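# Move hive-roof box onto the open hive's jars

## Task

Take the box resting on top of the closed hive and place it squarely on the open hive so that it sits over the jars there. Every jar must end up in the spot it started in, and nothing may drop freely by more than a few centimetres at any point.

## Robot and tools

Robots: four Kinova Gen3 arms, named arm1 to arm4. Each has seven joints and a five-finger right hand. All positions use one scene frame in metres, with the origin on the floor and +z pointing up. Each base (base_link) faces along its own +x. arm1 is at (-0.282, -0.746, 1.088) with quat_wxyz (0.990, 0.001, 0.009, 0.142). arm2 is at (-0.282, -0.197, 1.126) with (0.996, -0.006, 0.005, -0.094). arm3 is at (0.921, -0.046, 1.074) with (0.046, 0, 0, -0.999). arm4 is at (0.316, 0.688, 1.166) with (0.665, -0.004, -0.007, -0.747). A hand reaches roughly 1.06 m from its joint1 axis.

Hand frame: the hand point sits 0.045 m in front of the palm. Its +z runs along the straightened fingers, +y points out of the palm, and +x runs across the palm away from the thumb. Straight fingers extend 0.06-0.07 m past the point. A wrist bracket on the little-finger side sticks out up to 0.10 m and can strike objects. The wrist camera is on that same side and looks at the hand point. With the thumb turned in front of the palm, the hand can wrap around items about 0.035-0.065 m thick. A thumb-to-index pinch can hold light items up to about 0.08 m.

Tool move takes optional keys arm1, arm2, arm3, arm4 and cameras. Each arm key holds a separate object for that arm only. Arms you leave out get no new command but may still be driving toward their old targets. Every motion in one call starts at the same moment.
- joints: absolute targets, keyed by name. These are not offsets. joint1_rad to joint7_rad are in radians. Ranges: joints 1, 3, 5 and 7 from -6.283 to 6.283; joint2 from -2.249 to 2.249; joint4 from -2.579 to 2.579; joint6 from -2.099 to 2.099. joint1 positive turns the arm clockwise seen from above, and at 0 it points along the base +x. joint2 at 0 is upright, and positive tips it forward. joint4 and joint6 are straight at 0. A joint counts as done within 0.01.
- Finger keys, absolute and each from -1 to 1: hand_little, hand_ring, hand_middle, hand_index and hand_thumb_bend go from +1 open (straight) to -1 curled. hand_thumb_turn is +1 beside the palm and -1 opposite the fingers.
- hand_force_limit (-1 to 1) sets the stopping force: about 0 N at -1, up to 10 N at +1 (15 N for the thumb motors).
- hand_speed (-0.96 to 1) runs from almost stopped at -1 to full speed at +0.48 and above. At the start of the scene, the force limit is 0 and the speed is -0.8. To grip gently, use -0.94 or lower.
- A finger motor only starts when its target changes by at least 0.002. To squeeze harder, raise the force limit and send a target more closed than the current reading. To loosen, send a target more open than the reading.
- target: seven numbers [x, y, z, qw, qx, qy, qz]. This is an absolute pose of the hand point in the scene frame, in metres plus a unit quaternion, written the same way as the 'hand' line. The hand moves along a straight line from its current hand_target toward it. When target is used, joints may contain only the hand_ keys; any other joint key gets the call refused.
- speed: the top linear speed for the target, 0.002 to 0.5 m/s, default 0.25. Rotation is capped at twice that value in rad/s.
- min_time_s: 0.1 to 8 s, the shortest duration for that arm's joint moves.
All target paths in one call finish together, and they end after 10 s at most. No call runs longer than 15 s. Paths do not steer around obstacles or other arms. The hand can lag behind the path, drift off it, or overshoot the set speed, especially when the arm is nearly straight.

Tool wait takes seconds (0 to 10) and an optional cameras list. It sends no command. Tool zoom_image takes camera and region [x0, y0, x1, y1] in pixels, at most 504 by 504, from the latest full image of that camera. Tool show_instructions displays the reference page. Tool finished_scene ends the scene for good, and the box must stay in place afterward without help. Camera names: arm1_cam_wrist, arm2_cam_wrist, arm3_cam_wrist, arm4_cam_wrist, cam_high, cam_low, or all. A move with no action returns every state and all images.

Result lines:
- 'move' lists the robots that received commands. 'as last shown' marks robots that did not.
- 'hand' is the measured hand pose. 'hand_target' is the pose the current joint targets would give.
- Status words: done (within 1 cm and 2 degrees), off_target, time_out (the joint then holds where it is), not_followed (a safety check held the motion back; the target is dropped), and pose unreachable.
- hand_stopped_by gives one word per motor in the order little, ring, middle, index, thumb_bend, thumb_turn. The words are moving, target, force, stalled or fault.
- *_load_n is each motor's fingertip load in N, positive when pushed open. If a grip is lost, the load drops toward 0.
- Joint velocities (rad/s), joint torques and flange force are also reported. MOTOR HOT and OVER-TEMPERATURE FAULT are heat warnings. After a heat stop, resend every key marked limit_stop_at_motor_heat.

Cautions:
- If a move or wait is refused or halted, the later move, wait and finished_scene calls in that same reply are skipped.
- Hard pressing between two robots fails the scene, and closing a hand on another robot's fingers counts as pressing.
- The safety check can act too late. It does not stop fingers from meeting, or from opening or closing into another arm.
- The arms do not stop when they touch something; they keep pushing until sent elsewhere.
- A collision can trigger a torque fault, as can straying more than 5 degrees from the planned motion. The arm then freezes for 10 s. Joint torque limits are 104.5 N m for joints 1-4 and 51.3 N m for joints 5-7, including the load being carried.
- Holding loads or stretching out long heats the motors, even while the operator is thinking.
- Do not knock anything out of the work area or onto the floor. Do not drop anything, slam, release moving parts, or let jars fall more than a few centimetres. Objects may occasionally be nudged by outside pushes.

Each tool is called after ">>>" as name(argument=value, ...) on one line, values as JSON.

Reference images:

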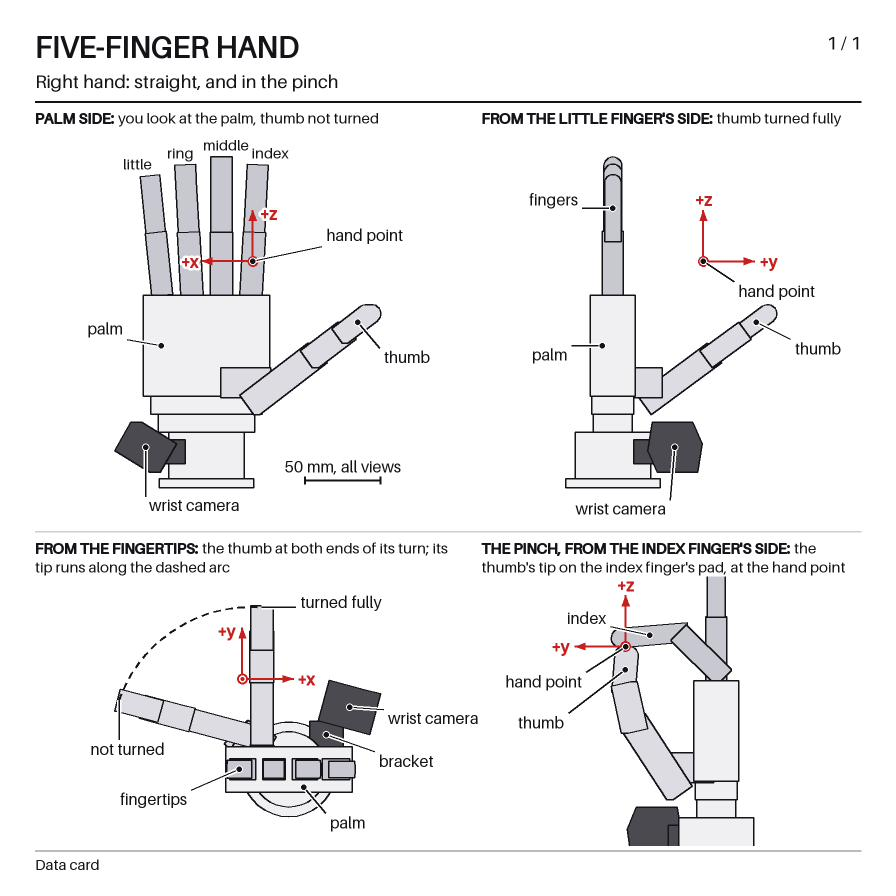

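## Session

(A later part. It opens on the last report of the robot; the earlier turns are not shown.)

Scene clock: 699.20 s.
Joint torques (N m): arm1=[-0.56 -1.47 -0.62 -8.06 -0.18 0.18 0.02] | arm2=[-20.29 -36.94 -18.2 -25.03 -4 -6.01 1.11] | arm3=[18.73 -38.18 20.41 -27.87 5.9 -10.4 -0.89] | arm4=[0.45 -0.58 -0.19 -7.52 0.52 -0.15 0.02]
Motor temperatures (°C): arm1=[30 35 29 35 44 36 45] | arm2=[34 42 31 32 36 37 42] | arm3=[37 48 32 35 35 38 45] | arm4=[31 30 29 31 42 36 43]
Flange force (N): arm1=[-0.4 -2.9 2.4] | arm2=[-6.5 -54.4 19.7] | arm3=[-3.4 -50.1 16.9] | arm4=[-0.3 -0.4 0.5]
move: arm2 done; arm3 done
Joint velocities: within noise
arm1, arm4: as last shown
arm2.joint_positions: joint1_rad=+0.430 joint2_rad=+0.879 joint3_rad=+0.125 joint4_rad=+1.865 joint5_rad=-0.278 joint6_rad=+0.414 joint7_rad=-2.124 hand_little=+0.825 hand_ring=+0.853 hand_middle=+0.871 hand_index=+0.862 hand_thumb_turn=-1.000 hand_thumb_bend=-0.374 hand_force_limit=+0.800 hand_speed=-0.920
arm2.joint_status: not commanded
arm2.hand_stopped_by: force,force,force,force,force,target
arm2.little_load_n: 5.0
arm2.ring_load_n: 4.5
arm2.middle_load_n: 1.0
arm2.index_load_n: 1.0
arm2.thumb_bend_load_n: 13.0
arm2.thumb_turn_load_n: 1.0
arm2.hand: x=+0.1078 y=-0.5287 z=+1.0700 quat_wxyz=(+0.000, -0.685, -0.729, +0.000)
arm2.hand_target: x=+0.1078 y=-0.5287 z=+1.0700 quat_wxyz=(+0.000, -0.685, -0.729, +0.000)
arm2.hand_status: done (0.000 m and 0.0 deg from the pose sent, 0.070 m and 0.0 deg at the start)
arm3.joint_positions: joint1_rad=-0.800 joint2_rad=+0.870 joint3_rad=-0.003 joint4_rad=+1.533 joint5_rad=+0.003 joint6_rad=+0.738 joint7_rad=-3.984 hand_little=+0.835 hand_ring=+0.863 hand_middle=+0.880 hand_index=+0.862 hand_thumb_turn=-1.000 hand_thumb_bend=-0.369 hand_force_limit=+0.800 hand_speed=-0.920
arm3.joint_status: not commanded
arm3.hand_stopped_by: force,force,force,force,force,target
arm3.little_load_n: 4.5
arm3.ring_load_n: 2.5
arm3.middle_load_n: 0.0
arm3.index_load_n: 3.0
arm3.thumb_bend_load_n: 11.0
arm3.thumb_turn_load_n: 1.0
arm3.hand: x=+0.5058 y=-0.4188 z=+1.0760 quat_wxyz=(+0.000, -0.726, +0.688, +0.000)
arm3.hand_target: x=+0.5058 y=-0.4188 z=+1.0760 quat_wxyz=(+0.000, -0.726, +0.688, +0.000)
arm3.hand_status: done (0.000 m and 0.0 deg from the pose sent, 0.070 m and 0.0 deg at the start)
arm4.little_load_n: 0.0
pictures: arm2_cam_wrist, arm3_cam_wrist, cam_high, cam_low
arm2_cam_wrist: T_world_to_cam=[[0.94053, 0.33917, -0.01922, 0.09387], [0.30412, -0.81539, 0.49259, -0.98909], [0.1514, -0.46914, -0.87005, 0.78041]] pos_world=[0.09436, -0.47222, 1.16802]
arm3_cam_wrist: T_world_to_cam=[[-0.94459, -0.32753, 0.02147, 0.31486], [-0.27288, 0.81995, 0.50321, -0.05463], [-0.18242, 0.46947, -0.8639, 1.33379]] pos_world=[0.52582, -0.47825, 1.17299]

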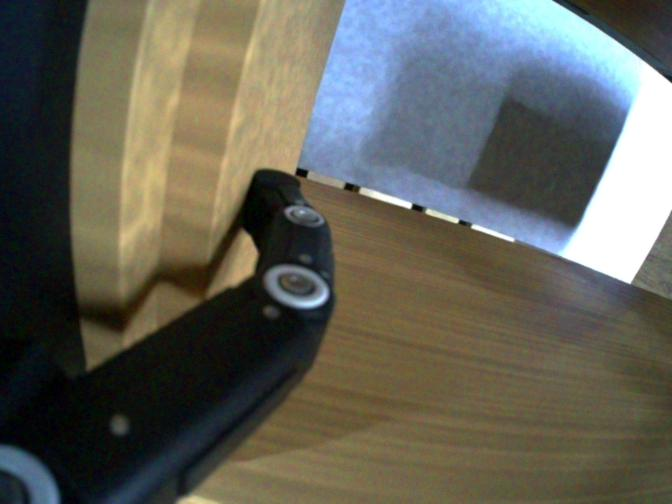

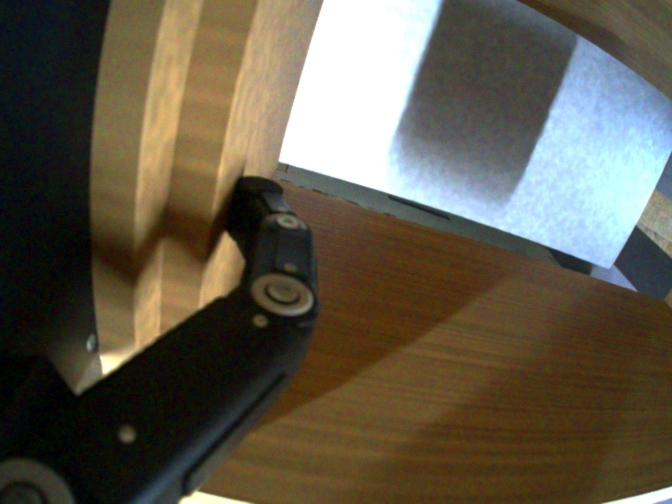

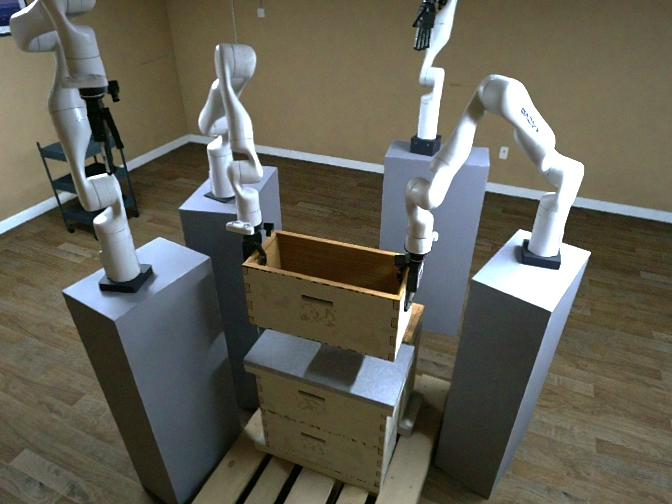

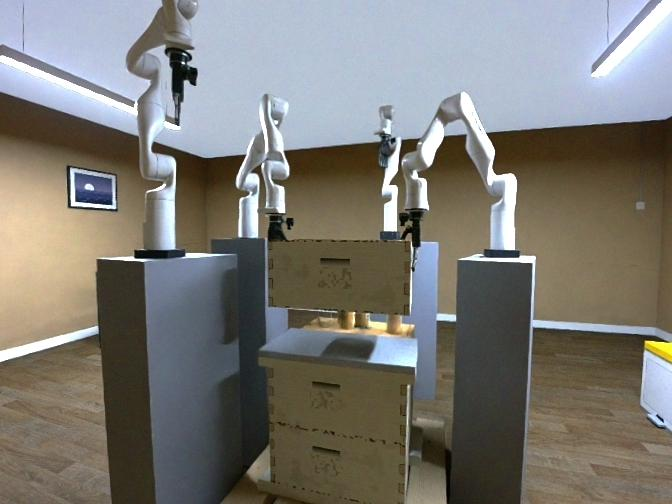

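>>> move(arm2={"target":[0.1078,-0.5287,1.135,0,0.6845,0.7290,0],"speed":0.05}, arm3={"target":[0.5058,-0.4188,1.141,0,-0.7260,0.6877,0],"speed":0.05}, cameras=["arm2_cam_wrist","arm3_cam_wrist","cam_low","cam_high","arm4_cam_wrist","arm1_cam_wrist"])

>>> zoom_image(camera="cam_low", region=[240, 200, 440, 400])

>>> zoom_image(camera="cam_high", region=[220, 200, 460, 440])

>>> zoom_image(camera="arm4_cam_wrist", region=[260, 120, 520, 420])

>>> zoom_image(camera="arm1_cam_wrist", region=[370, 0, 672, 300])

Scene clock: 708.93 s.
Joint torques (N m): arm1=[-0.61 -1.5 -0.63 -8.07 -0.25 0.2 0] | arm2=[-21.29 -34.1 -18.23 -26.78 -5.97 -6.48 1.19] | arm3=[19.55 -35.81 20.42 -29.2 7.32 -10.97 -0.77] | arm4=[0.41 -0.63 -0.09 -7.57 0.53 -0.12 0]
Motor temperatures (°C): arm1=[30 35 29 35 44 36 45] | arm2=[34 43 31 33 36 37 42] | arm3=[37 49 32 36 35 38 45] | arm4=[31 30 29 31 42 36 43]
Flange force (N): arm1=[-0.5 -3.1 2.5] | arm2=[-7.1 -56.6 19.6] | arm3=[-4.0 -53.3 17.4] | arm4=[-0.2 -0.2 0.7]
move: arm2 done; arm3 done
Joint velocities: within noise
arm1, arm4: as last shown
arm2.joint_positions: joint1_rad=+0.399 joint2_rad=+0.739 joint3_rad=+0.175 joint4_rad=+1.859 joint5_rad=-0.249 joint6_rad=+0.564 joint7_rad=-2.150 hand_little=+0.825 hand_ring=+0.853 hand_middle=+0.871 hand_index=+0.862 hand_thumb_turn=-1.000 hand_thumb_bend=-0.374 hand_force_limit=+0.800 hand_speed=-0.920
arm2.joint_status: not commanded
arm2.hand_stopped_by: force,force,force,force,force,target
arm2.little_load_n: 5.5
arm2.ring_load_n: 4.5
arm2.middle_load_n: 0.5
arm2.index_load_n: 0.5
arm2.thumb_bend_load_n: 13.0
arm2.thumb_turn_load_n: 1.0
arm2.hand: x=+0.1078 y=-0.5287 z=+1.1350 quat_wxyz=(+0.000, -0.685, -0.729, +0.000)
arm2.hand_target: x=+0.1078 y=-0.5287 z=+1.1350 quat_wxyz=(+0.000, -0.685, -0.729, +0.000)
arm2.hand_status: done (0.000 m and 0.0 deg from the pose sent, 0.065 m and 0.0 deg at the start)
arm3.joint_positions: joint1_rad=-0.801 joint2_rad=+0.763 joint3_rad=-0.001 joint4_rad=+1.498 joint5_rad=+0.001 joint6_rad=+0.880 joint7_rad=-3.982 hand_little=+0.835 hand_ring=+0.863 hand_middle=+0.880 hand_index=+0.862 hand_thumb_turn=-1.000 hand_thumb_bend=-0.369 hand_force_limit=+0.800 hand_speed=-0.920
arm3.joint_status: not commanded
arm3.hand_stopped_by: force,force,force,force,force,target
arm3.little_load_n: 4.5
arm3.ring_load_n: 3.0
arm3.middle_load_n: 0.0
arm3.index_load_n: 3.0
arm3.thumb_bend_load_n: 11.0
arm3.thumb_turn_load_n: 1.0
arm3.hand: x=+0.5058 y=-0.4188 z=+1.1410 quat_wxyz=(+0.000, -0.726, +0.688, +0.000)
arm3.hand_target: x=+0.5058 y=-0.4188 z=+1.1410 quat_wxyz=(+0.000, -0.726, +0.688, +0.000)
arm3.hand_status: done (0.000 m and 0.0 deg from the pose sent, 0.065 m and 0.0 deg at the start)
pictures: arm1_cam_wrist, arm2_cam_wrist, arm3_cam_wrist, arm4_cam_wrist, cam_high, cam_low
arm2_cam_wrist: T_world_to_cam=[[0.94053, 0.33917, -0.01922, 0.09512], [0.30412, -0.81539, 0.49259, -1.02111], [0.1514, -0.46914, -0.87005, 0.83696]] pos_world=[0.09436, -0.47222, 1.23302]
arm3_cam_wrist: T_world_to_cam=[[-0.94456, -0.32764, 0.0214, 0.31347], [-0.273, 0.81991, 0.50321, -0.0873], [-0.18242, 0.46947, -0.8639, 1.38995]] pos_world=[0.52582, -0.47825, 1.23799]

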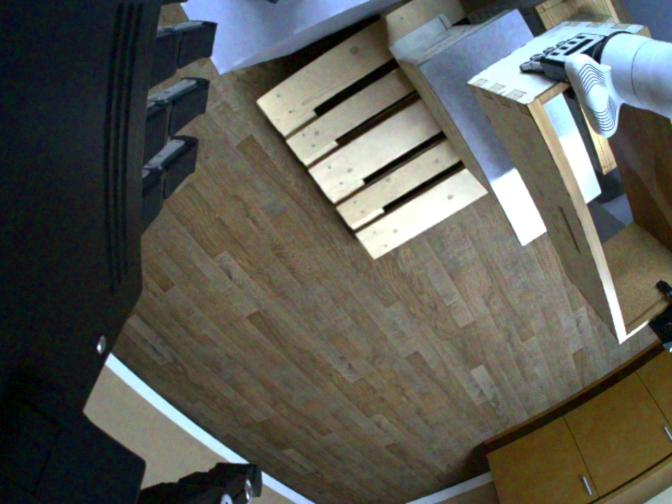

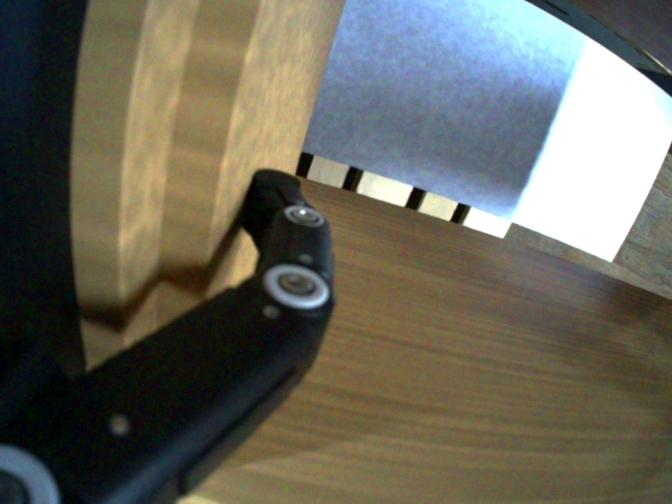

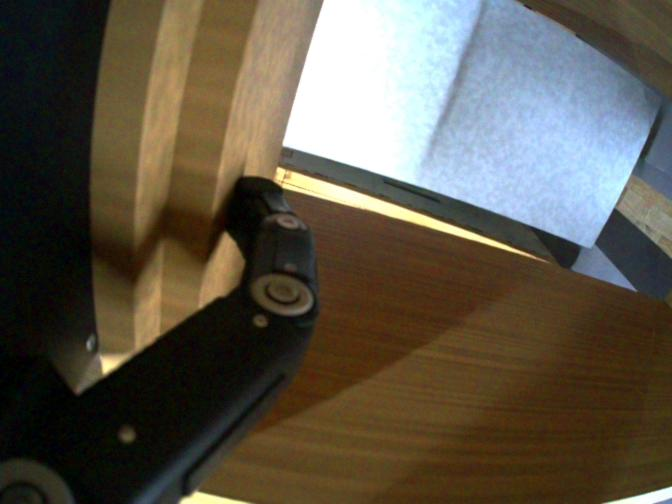

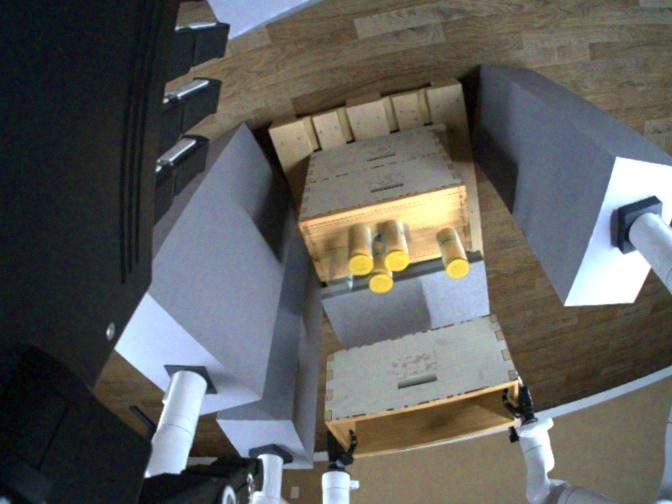

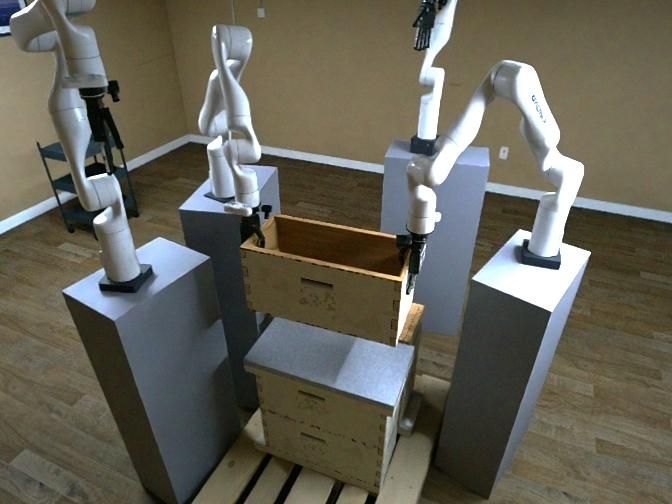

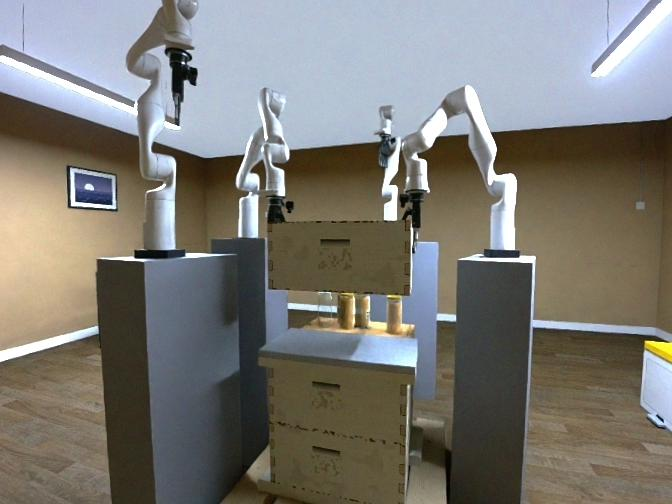

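Scaled by 2.520 from the camera's image (finer frame: 960x720).

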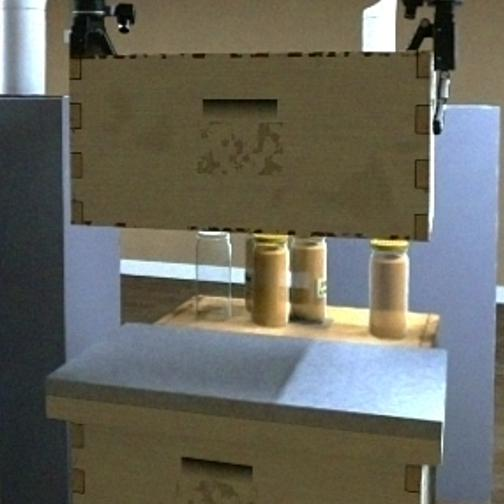

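Scaled by 2.100 from the camera's image (finer frame: 960x720).

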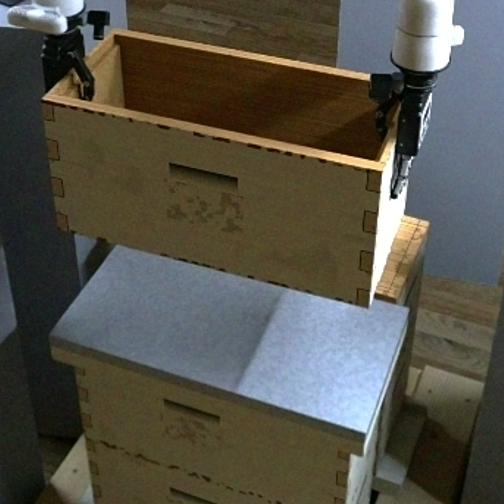

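Scaled by 1.680 from the camera's image (finer frame: 960x720).

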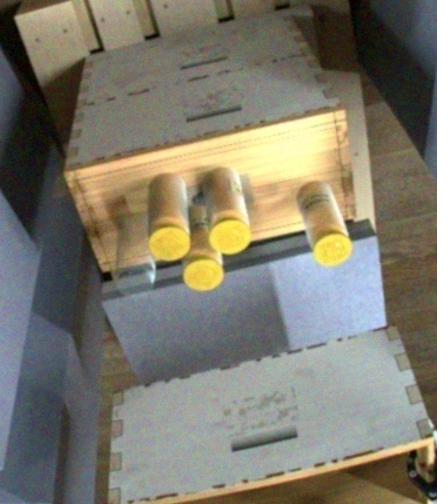

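Scaled by 1.669 from the camera's image (finer frame: 960x720).

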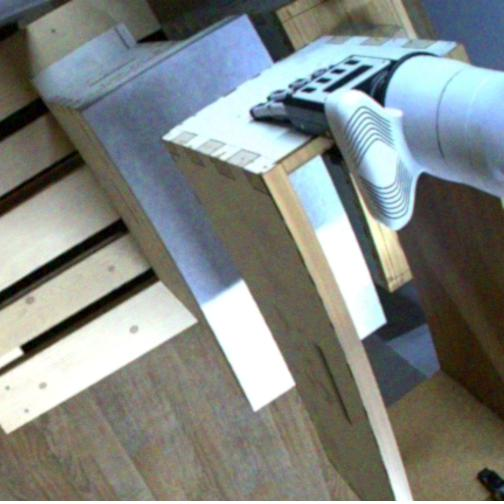

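>>> zoom_image(camera="cam_high", region=[380, 280, 460, 360])

>>> zoom_image(camera="cam_low", region=[370, 290, 430, 350])

>>> zoom_image(camera="cam_low", region=[280, 290, 340, 350])

>>> zoom_image(camera="arm4_cam_wrist", region=[280, 160, 380, 300])

>>> zoom_image(camera="arm4_cam_wrist", region=[400, 160, 500, 300])

Scaled by 6.300 from the camera's image (finer frame: 960x720).

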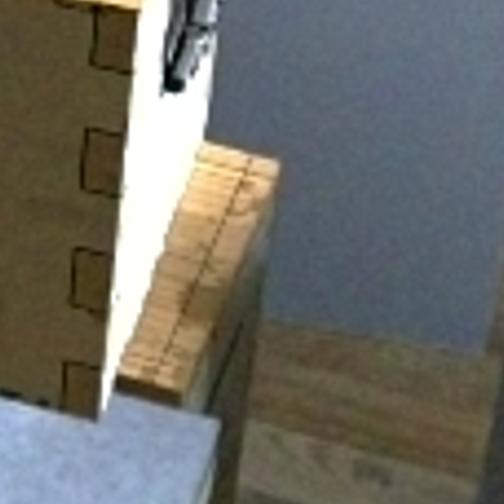

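Scaled by 8.400 from the camera's image (finer frame: 960x720).

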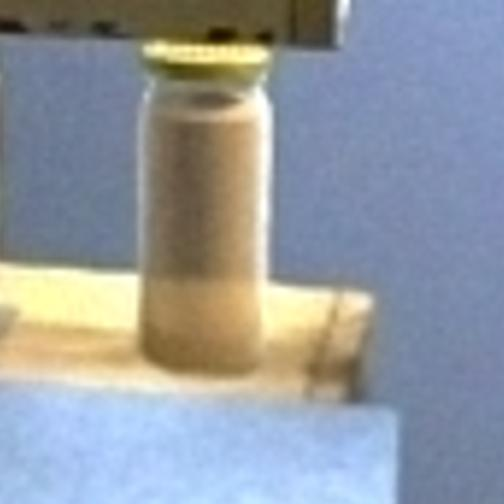

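Scaled by 8.400 from the camera's image (finer frame: 960x720).

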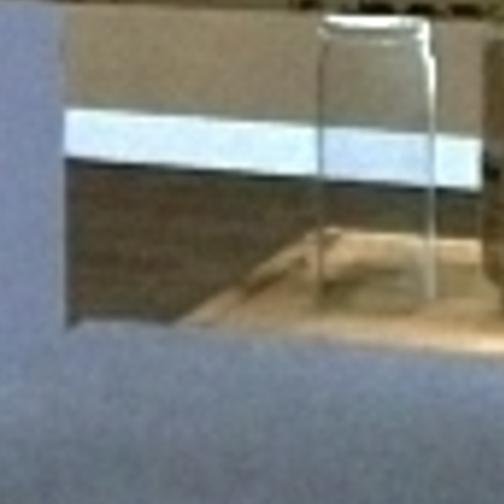

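Scaled by 3.600 from the camera's image (finer frame: 960x720).

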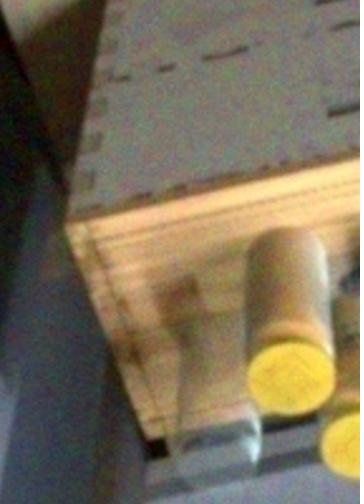

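Scaled by 3.600 from the camera's image (finer frame: 960x720).

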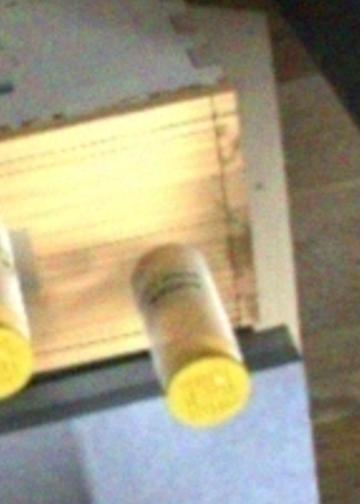

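>>> move(arm2={"target":[0.1068,-0.4449,1.135,0,0.6915,0.7224,0],"speed":0.05}, arm3={"target":[0.5068,-0.3426,1.141,0,-0.7193,0.6947,0],"speed":0.05}, cameras=["arm2_cam_wrist","arm3_cam_wrist"])

Scene clock: 792.20 s.
Joint torques (N m): arm1=[-0.59 -1.53 -0.57 -8.08 -0.16 0.16 0] | arm2=[-17.31 -33.46 -14.44 -31.74 -4.25 -8.96 1.24] | arm3=[18.37 -33.8 20.33 -31.77 6.13 -12.43 -1.51] | arm4=[0.44 -0.64 -0.13 -7.63 0.51 -0.12 0.01]
Motor temperatures (°C): arm1=[30 35 29 35 44 36 45] | arm2=[35 46 32 37 36 37 42] | arm3=[39 48 34 41 35 39 44] | arm4=[31 30 29 31 42 36 42]
Flange force (N): arm1=[-0.4 -2.8 2.4] | arm2=[-6.7 -61.3 20.4] | arm3=[-3.0 -57.4 17.3] | arm4=[-0.3 -0.3 0.9]
move: arm2 done; arm3 done
Joint velocities: within noise
arm1, arm4: as last shown
arm1.little_load_n: 0.5
arm2.joint_positions: joint1_rad=+0.226 joint2_rad=+0.671 joint3_rad=+0.177 joint4_rad=+2.044 joint5_rad=-0.290 joint6_rad=+0.447 joint7_rad=-2.281 hand_little=+0.825 hand_ring=+0.853 hand_middle=+0.871 hand_index=+0.862 hand_thumb_turn=-1.000 hand_thumb_bend=-0.374 hand_force_limit=+0.800 hand_speed=-0.920
arm2.joint_status: not commanded
arm2.hand_stopped_by: force,force,force,force,force,target
arm2.little_load_n: 4.5
arm2.ring_load_n: 3.5
arm2.middle_load_n: 0.0
arm2.index_load_n: 0.5
arm2.thumb_bend_load_n: 13.0
arm2.thumb_turn_load_n: 1.0
arm2.hand: x=+0.1068 y=-0.4449 z=+1.1350 quat_wxyz=(+0.000, -0.691, -0.722, +0.000)
arm2.hand_target: x=+0.1068 y=-0.4449 z=+1.1350 quat_wxyz=(+0.000, -0.691, -0.722, +0.000)
arm2.hand_status: done (0.000 m and 0.0 deg from the pose sent, 0.084 m and 1.1 deg at the start)
arm3.joint_positions: joint1_rad=-0.702 joint2_rad=+0.669 joint3_rad=-0.002 joint4_rad=+1.705 joint5_rad=+0.002 joint6_rad=+0.767 joint7_rad=-3.904 hand_little=+0.835 hand_ring=+0.863 hand_middle=+0.880 hand_index=+0.862 hand_thumb_turn=-1.000 hand_thumb_bend=-0.369 hand_force_limit=+0.800 hand_speed=-0.920
arm3.joint_status: not commanded
arm3.hand_stopped_by: force,force,force,force,force,target
arm3.little_load_n: 4.5
arm3.ring_load_n: 2.5
arm3.middle_load_n: 0.0
arm3.index_load_n: 2.0
arm3.thumb_bend_load_n: 11.5
arm3.thumb_turn_load_n: 1.0
arm3.hand: x=+0.5068 y=-0.3426 z=+1.1410 quat_wxyz=(+0.000, -0.719, +0.695, +0.000)
arm3.hand_target: x=+0.5068 y=-0.3426 z=+1.1410 quat_wxyz=(+0.000, -0.719, +0.695, +0.000)
arm3.hand_status: done (0.000 m and 0.0 deg from the pose sent, 0.076 m and 1.1 deg at the start)
arm2_cam_wrist: T_world_to_cam=[[0.94689, 0.32097, -0.01929, 0.05901], [0.28835, -0.82107, 0.49264, -0.95341], [0.14228, -0.47204, -0.87002, 0.87617]] pos_world=[0.09438, -0.38816, 1.23312]
arm3_cam_wrist: T_world_to_cam=[[-0.95073, -0.30928, 0.02144, 0.3488], [-0.25705, 0.82507, 0.50317, -0.15576], [-0.17331, 0.47287, -0.86392, 1.35093]] pos_world=[0.52572, -0.40241, 1.23799]

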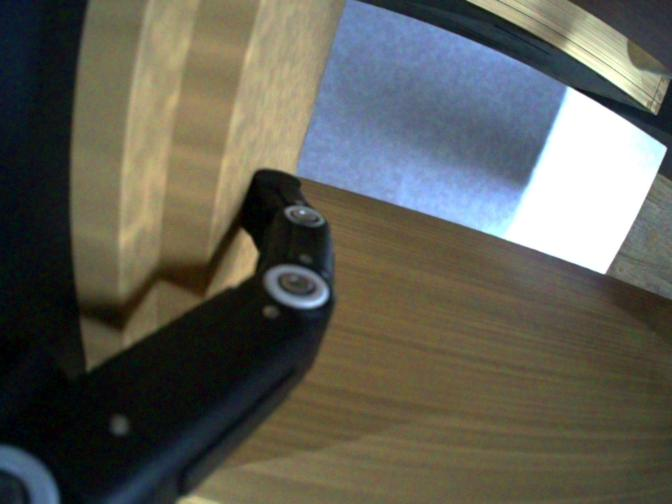

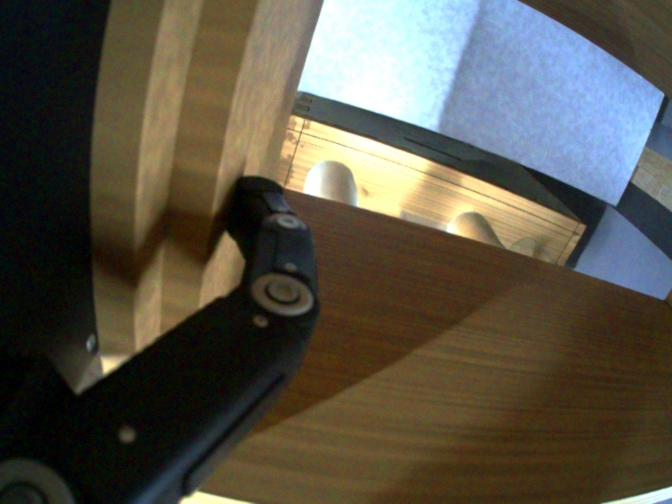

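>>> move(arm2={"target":[0.1055,-0.3610,1.135,0,0.6984,0.7157,0],"speed":0.05}, arm3={"target":[0.5080,-0.2665,1.141,0,-0.7127,0.7015,0],"speed":0.05}, cameras=["arm2_cam_wrist","arm3_cam_wrist","cam_high"])

Scene clock: 798.00 s.
Joint torques (N m): arm1=[-0.61 -1.45 -0.65 -8.06 -0.18 0.16 0] | arm2=[-11.13 -31.61 -8.06 -32.74 -2.39 -10.13 1.08] | arm3=[14.37 -31.56 16.87 -31.92 4 -12.64 -1.95] | arm4=[0.46 -0.61 -0.19 -7.52 0.5 -0.11 -0.02]
Motor temperatures (°C): arm1=[30 35 29 35 44 36 45] | arm2=[35 46 32 37 36 37 42] | arm3=[39 49 34 41 35 39 44] | arm4=[31 30 29 31 42 36 42]
Flange force (N): arm1=[-0.4 -3.1 2.4] | arm2=[-6.9 -57.3 21.1] | arm3=[-2.0 -53.6 17.6] | arm4=[-0.5 -0.5 0.6]
move: arm2 done; arm3 done
Joint velocities: within noise
arm1, arm4: as last shown
arm1.little_load_n: 0.0
arm1.thumb_bend_load_n: -0.5
arm2.joint_positions: joint1_rad=+0.011 joint2_rad=+0.625 joint3_rad=+0.182 joint4_rad=+2.182 joint5_rad=-0.349 joint6_rad=+0.357 joint7_rad=-2.440 hand_little=+0.825 hand_ring=+0.853 hand_middle=+0.871 hand_index=+0.862 hand_thumb_turn=-1.000 hand_thumb_bend=-0.374 hand_force_limit=+0.800 hand_speed=-0.920
arm2.joint_status: not commanded
arm2.hand_stopped_by: force,force,force,force,force,target
arm2.little_load_n: 4.5
arm2.ring_load_n: 3.5
arm2.middle_load_n: 0.0
arm2.index_load_n: 0.0
arm2.thumb_bend_load_n: 13.0
arm2.thumb_turn_load_n: 1.5
arm2.hand: x=+0.1055 y=-0.3610 z=+1.1350 quat_wxyz=(+0.000, -0.698, -0.716, +0.000)
arm2.hand_target: x=+0.1055 y=-0.3610 z=+1.1350 quat_wxyz=(+0.000, -0.698, -0.716, +0.000)
arm2.hand_status: done (0.000 m and 0.0 deg from the pose sent, 0.084 m and 1.1 deg at the start)
arm3.joint_positions: joint1_rad=-0.580 joint2_rad=+0.592 joint3_rad=-0.004 joint4_rad=+1.874 joint5_rad=+0.004 joint6_rad=+0.676 joint7_rad=-3.804 hand_little=+0.835 hand_ring=+0.863 hand_middle=+0.880 hand_index=+0.862 hand_thumb_turn=-1.000 hand_thumb_bend=-0.369 hand_force_limit=+0.800 hand_speed=-0.920
arm3.joint_status: not commanded
arm3.hand_stopped_by: force,force,force,force,force,target
arm3.little_load_n: 4.5
arm3.ring_load_n: 2.5
arm3.middle_load_n: 0.0
arm3.index_load_n: 2.0
arm3.thumb_bend_load_n: 12.0
arm3.thumb_turn_load_n: 0.5
arm3.hand: x=+0.5080 y=-0.2665 z=+1.1410 quat_wxyz=(+0.000, -0.713, +0.701, +0.000)
arm3.hand_target: x=+0.5080 y=-0.2665 z=+1.1410 quat_wxyz=(+0.000, -0.713, +0.701, +0.000)
arm3.hand_status: done (0.000 m and 0.0 deg from the pose sent, 0.076 m and 1.1 deg at the start)
arm2_cam_wrist: T_world_to_cam=[[0.95292, 0.30261, -0.01924, 0.02596], [0.27241, -0.82651, 0.49263, -0.88439], [0.13318, -0.47467, -0.87003, 0.916]] pos_world=[0.09419, -0.30401, 1.23312]
arm3_cam_wrist: T_world_to_cam=[[-0.95642, -0.29121, 0.0214, 0.38118], [-0.24139, 0.82975, 0.50323, -0.22504], [-0.1643, 0.47613, -0.86389, 1.3114]] pos_world=[0.52571, -0.32667, 1.23799]

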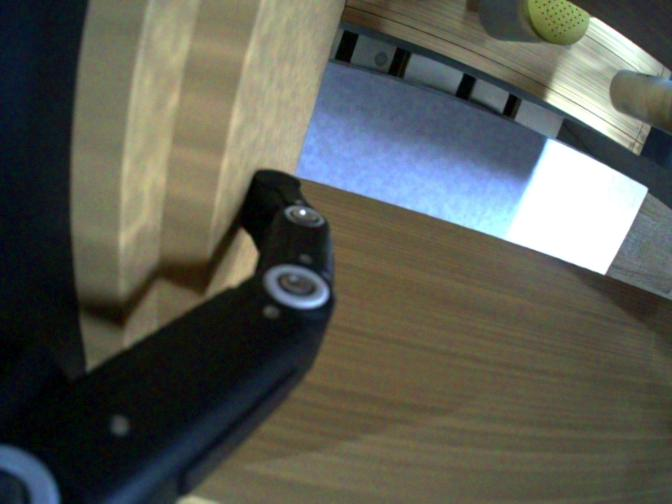

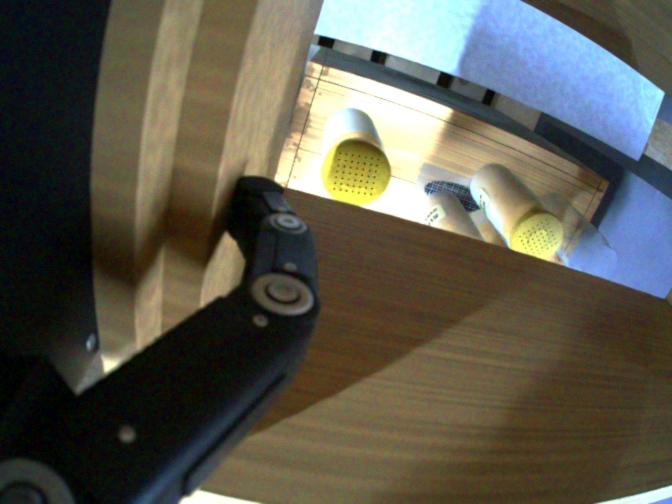

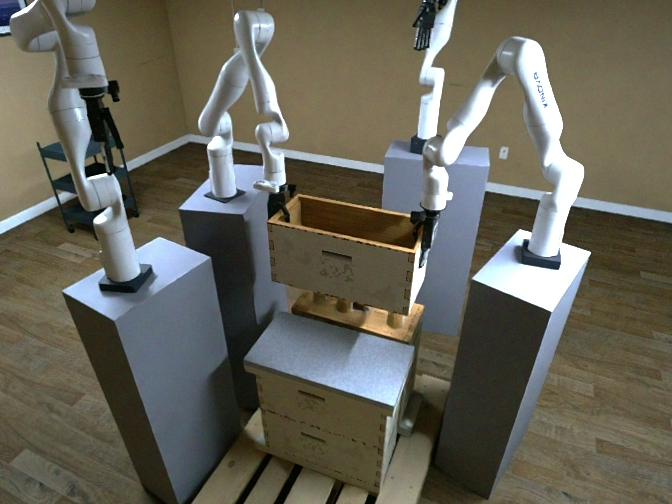

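>>> move(arm2={"target":[0.1048,-0.2671,1.135,0,0.7053,0.7090,0],"speed":0.05}, arm3={"target":[0.5088,-0.1803,1.141,0,-0.7059,0.7083,0],"speed":0.05}, cameras=["all"])

>>> zoom_image(camera="cam_high", region=[260, 180, 460, 380])

>>> zoom_image(camera="cam_low", region=[270, 210, 450, 360])

>>> zoom_image(camera="arm4_cam_wrist", region=[260, 120, 520, 420])

>>> zoom_image(camera="arm2_cam_wrist", region=[270, 0, 672, 360])

>>> zoom_image(camera="arm3_cam_wrist", region=[230, 0, 672, 330])

Scene clock: 811.20 s.
Joint torques (N m): arm1=[-0.57 -1.56 -0.56 -7.95 -0.21 0.18 0.05] | arm2=[-5.4 -31.18 -1.26 -35.89 -1.29 -12.46 0.93] | arm3=[11.49 -30.25 14.06 -35.14 2.24 -14.44 -2.43] | arm4=[0.44 -0.59 -0.09 -7.58 0.53 -0.12 -0.05]
Motor temperatures (°C): arm1=[30 35 29 35 44 36 45] | arm2=[35 46 32 38 37 38 42] | arm3=[39 49 34 41 35 39 45] | arm4=[31 30 29 31 42 36 42]
Flange force (N): arm1=[-0.6 -2.5 1.9] | arm2=[-7.1 -59.1 22.3] | arm3=[-1.0 -56.6 17.2] | arm4=[-0.2 -0.4 0.8]
move: arm2 done; arm3 done
Joint velocities: within noise
arm1, arm4: as last shown
arm1.thumb_bend_load_n: 0.0
arm2.joint_positions: joint1_rad=-0.282 joint2_rad=+0.600 joint3_rad=+0.202 joint4_rad=+2.264 joint5_rad=-0.429 joint6_rad=+0.304 joint7_rad=-2.652 hand_little=+0.825 hand_ring=+0.853 hand_middle=+0.871 hand_index=+0.862 hand_thumb_turn=-1.000 hand_thumb_bend=-0.374 hand_force_limit=+0.800 hand_speed=-0.920
arm2.joint_status: not commanded
arm2.hand_stopped_by: force,force,force,force,force,target
arm2.little_load_n: 4.5
arm2.ring_load_n: 3.5
arm2.middle_load_n: 0.0
arm2.index_load_n: 0.0
arm2.thumb_bend_load_n: 13.5
arm2.thumb_turn_load_n: 1.5
arm2.hand: x=+0.1048 y=-0.2671 z=+1.1350 quat_wxyz=(+0.000, -0.705, -0.709, +0.000)
arm2.hand_target: x=+0.1048 y=-0.2671 z=+1.1350 quat_wxyz=(+0.000, -0.705, -0.709, +0.000)
arm2.hand_status: done (0.000 m and 0.0 deg from the pose sent, 0.094 m and 1.1 deg at the start)
arm3.joint_positions: joint1_rad=-0.404 joint2_rad=+0.526 joint3_rad=-0.008 joint4_rad=+2.018 joint5_rad=+0.007 joint6_rad=+0.597 joint7_rad=-3.654 hand_little=+0.835 hand_ring=+0.863 hand_middle=+0.880 hand_index=+0.862 hand_thumb_turn=-1.000 hand_thumb_bend=-0.369 hand_force_limit=+0.800 hand_speed=-0.920
arm3.joint_status: not commanded
arm3.hand_stopped_by: force,force,force,force,force,target
arm3.little_load_n: 4.5
arm3.ring_load_n: 2.0
arm3.middle_load_n: 0.0
arm3.index_load_n: 0.5
arm3.thumb_bend_load_n: 13.0
arm3.thumb_turn_load_n: 0.0
arm3.hand: x=+0.5088 y=-0.1803 z=+1.1410 quat_wxyz=(+0.000, -0.706, +0.708, +0.000)
arm3.hand_target: x=+0.5088 y=-0.1803 z=+1.1410 quat_wxyz=(+0.000, -0.706, +0.708, +0.000)
arm3.hand_status: done (0.000 m and 0.0 deg from the pose sent, 0.086 m and 1.1 deg at the start)
pictures: arm1_cam_wrist, arm2_cam_wrist, arm3_cam_wrist, arm4_cam_wrist, cam_high, cam_low
arm2_cam_wrist: T_world_to_cam=[[0.95854, 0.28431, -0.01926, -0.00725], [0.25654, -0.83154, 0.49267, -0.80638], [0.12406, -0.47718, -0.87001, 0.96089]] pos_world=[0.09461, -0.20996, 1.23312]
arm3_cam_wrist: T_world_to_cam=[[-0.96185, -0.27275, 0.02141, 0.41317], [-0.22537, 0.83429, 0.50316, -0.30358], [-0.1551, 0.47914, -0.86393, 1.26642]] pos_world=[0.52541, -0.24083, 1.23799]

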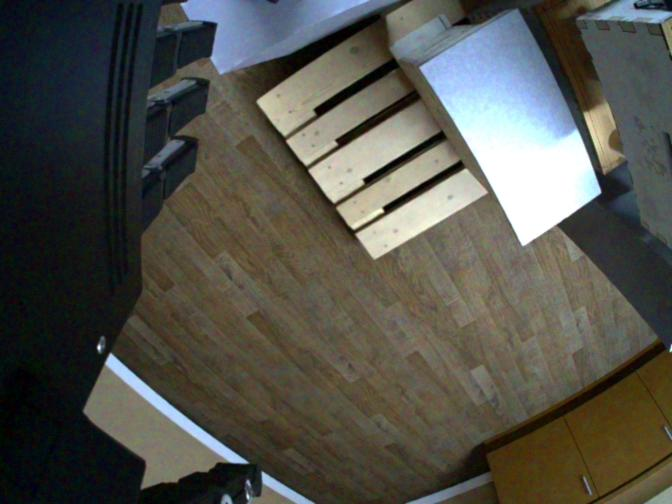

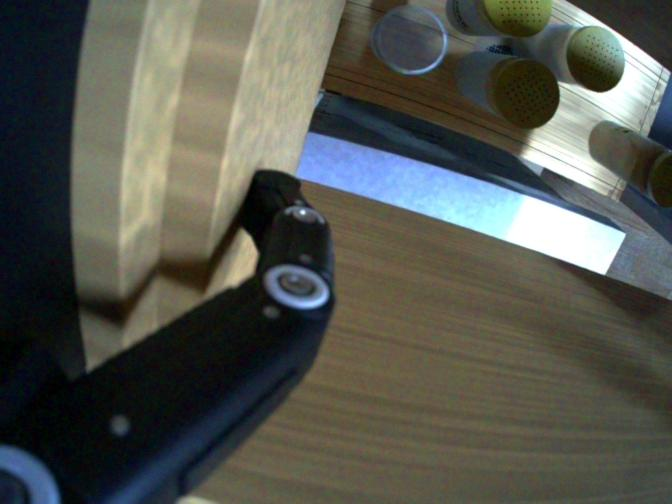

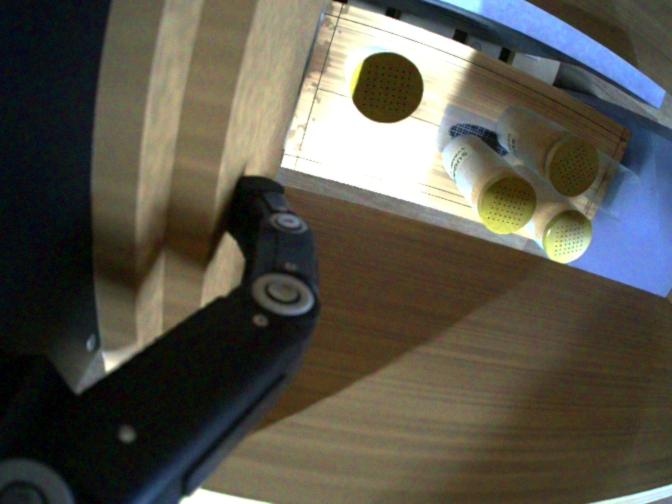

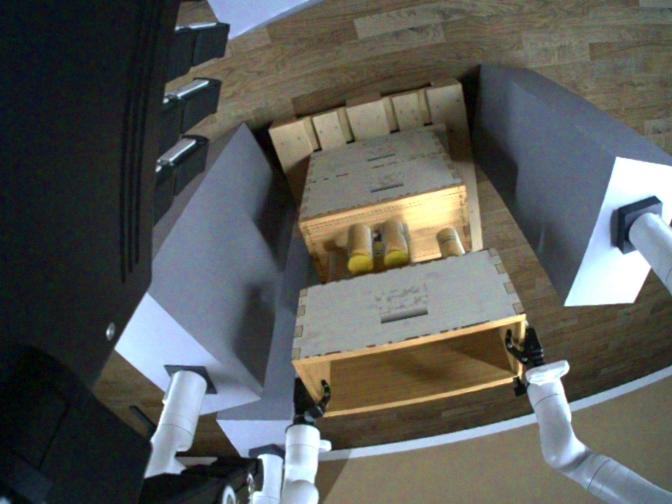

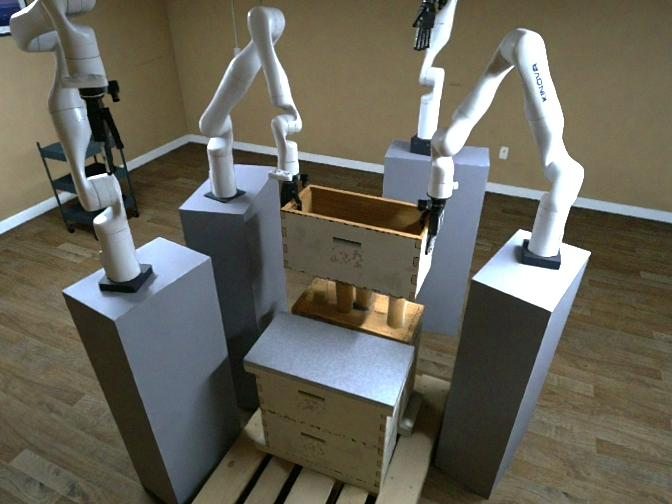

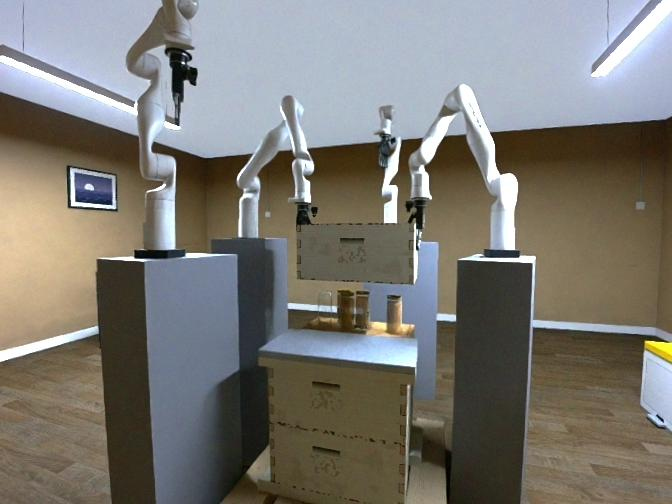

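Scaled by 2.520 from the camera's image (finer frame: 960x720).

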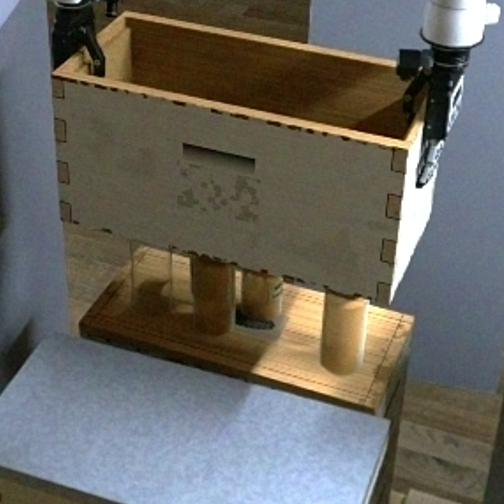

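Scaled by 2.800 from the camera's image (finer frame: 960x720).

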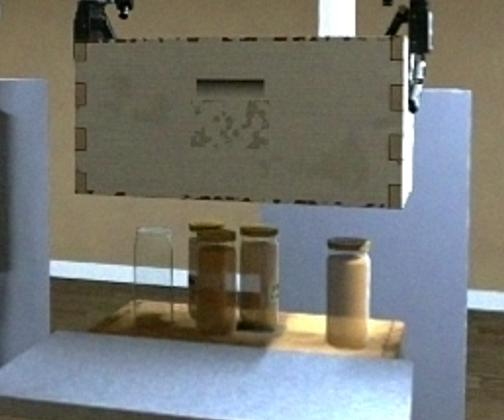

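Scaled by 1.680 from the camera's image (finer frame: 960x720).

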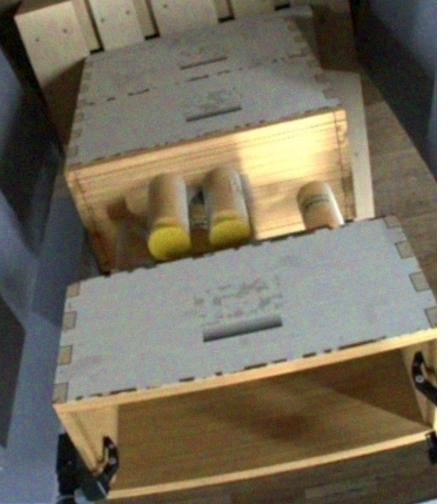

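Scaled by 1.254 from the camera's image (finer frame: 960x720).

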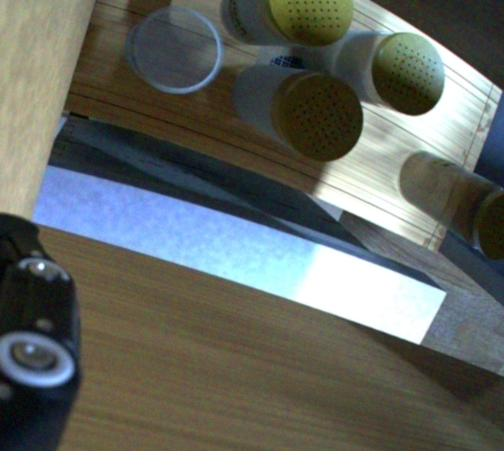

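Scaled by 1.140 from the camera's image (finer frame: 960x720).

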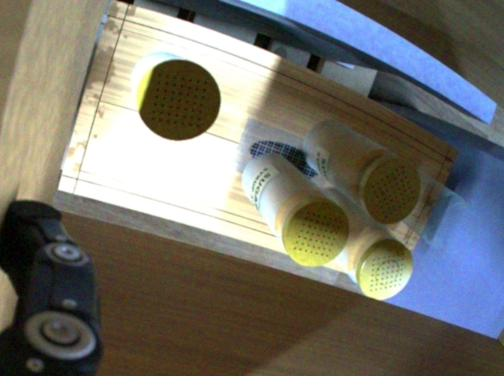

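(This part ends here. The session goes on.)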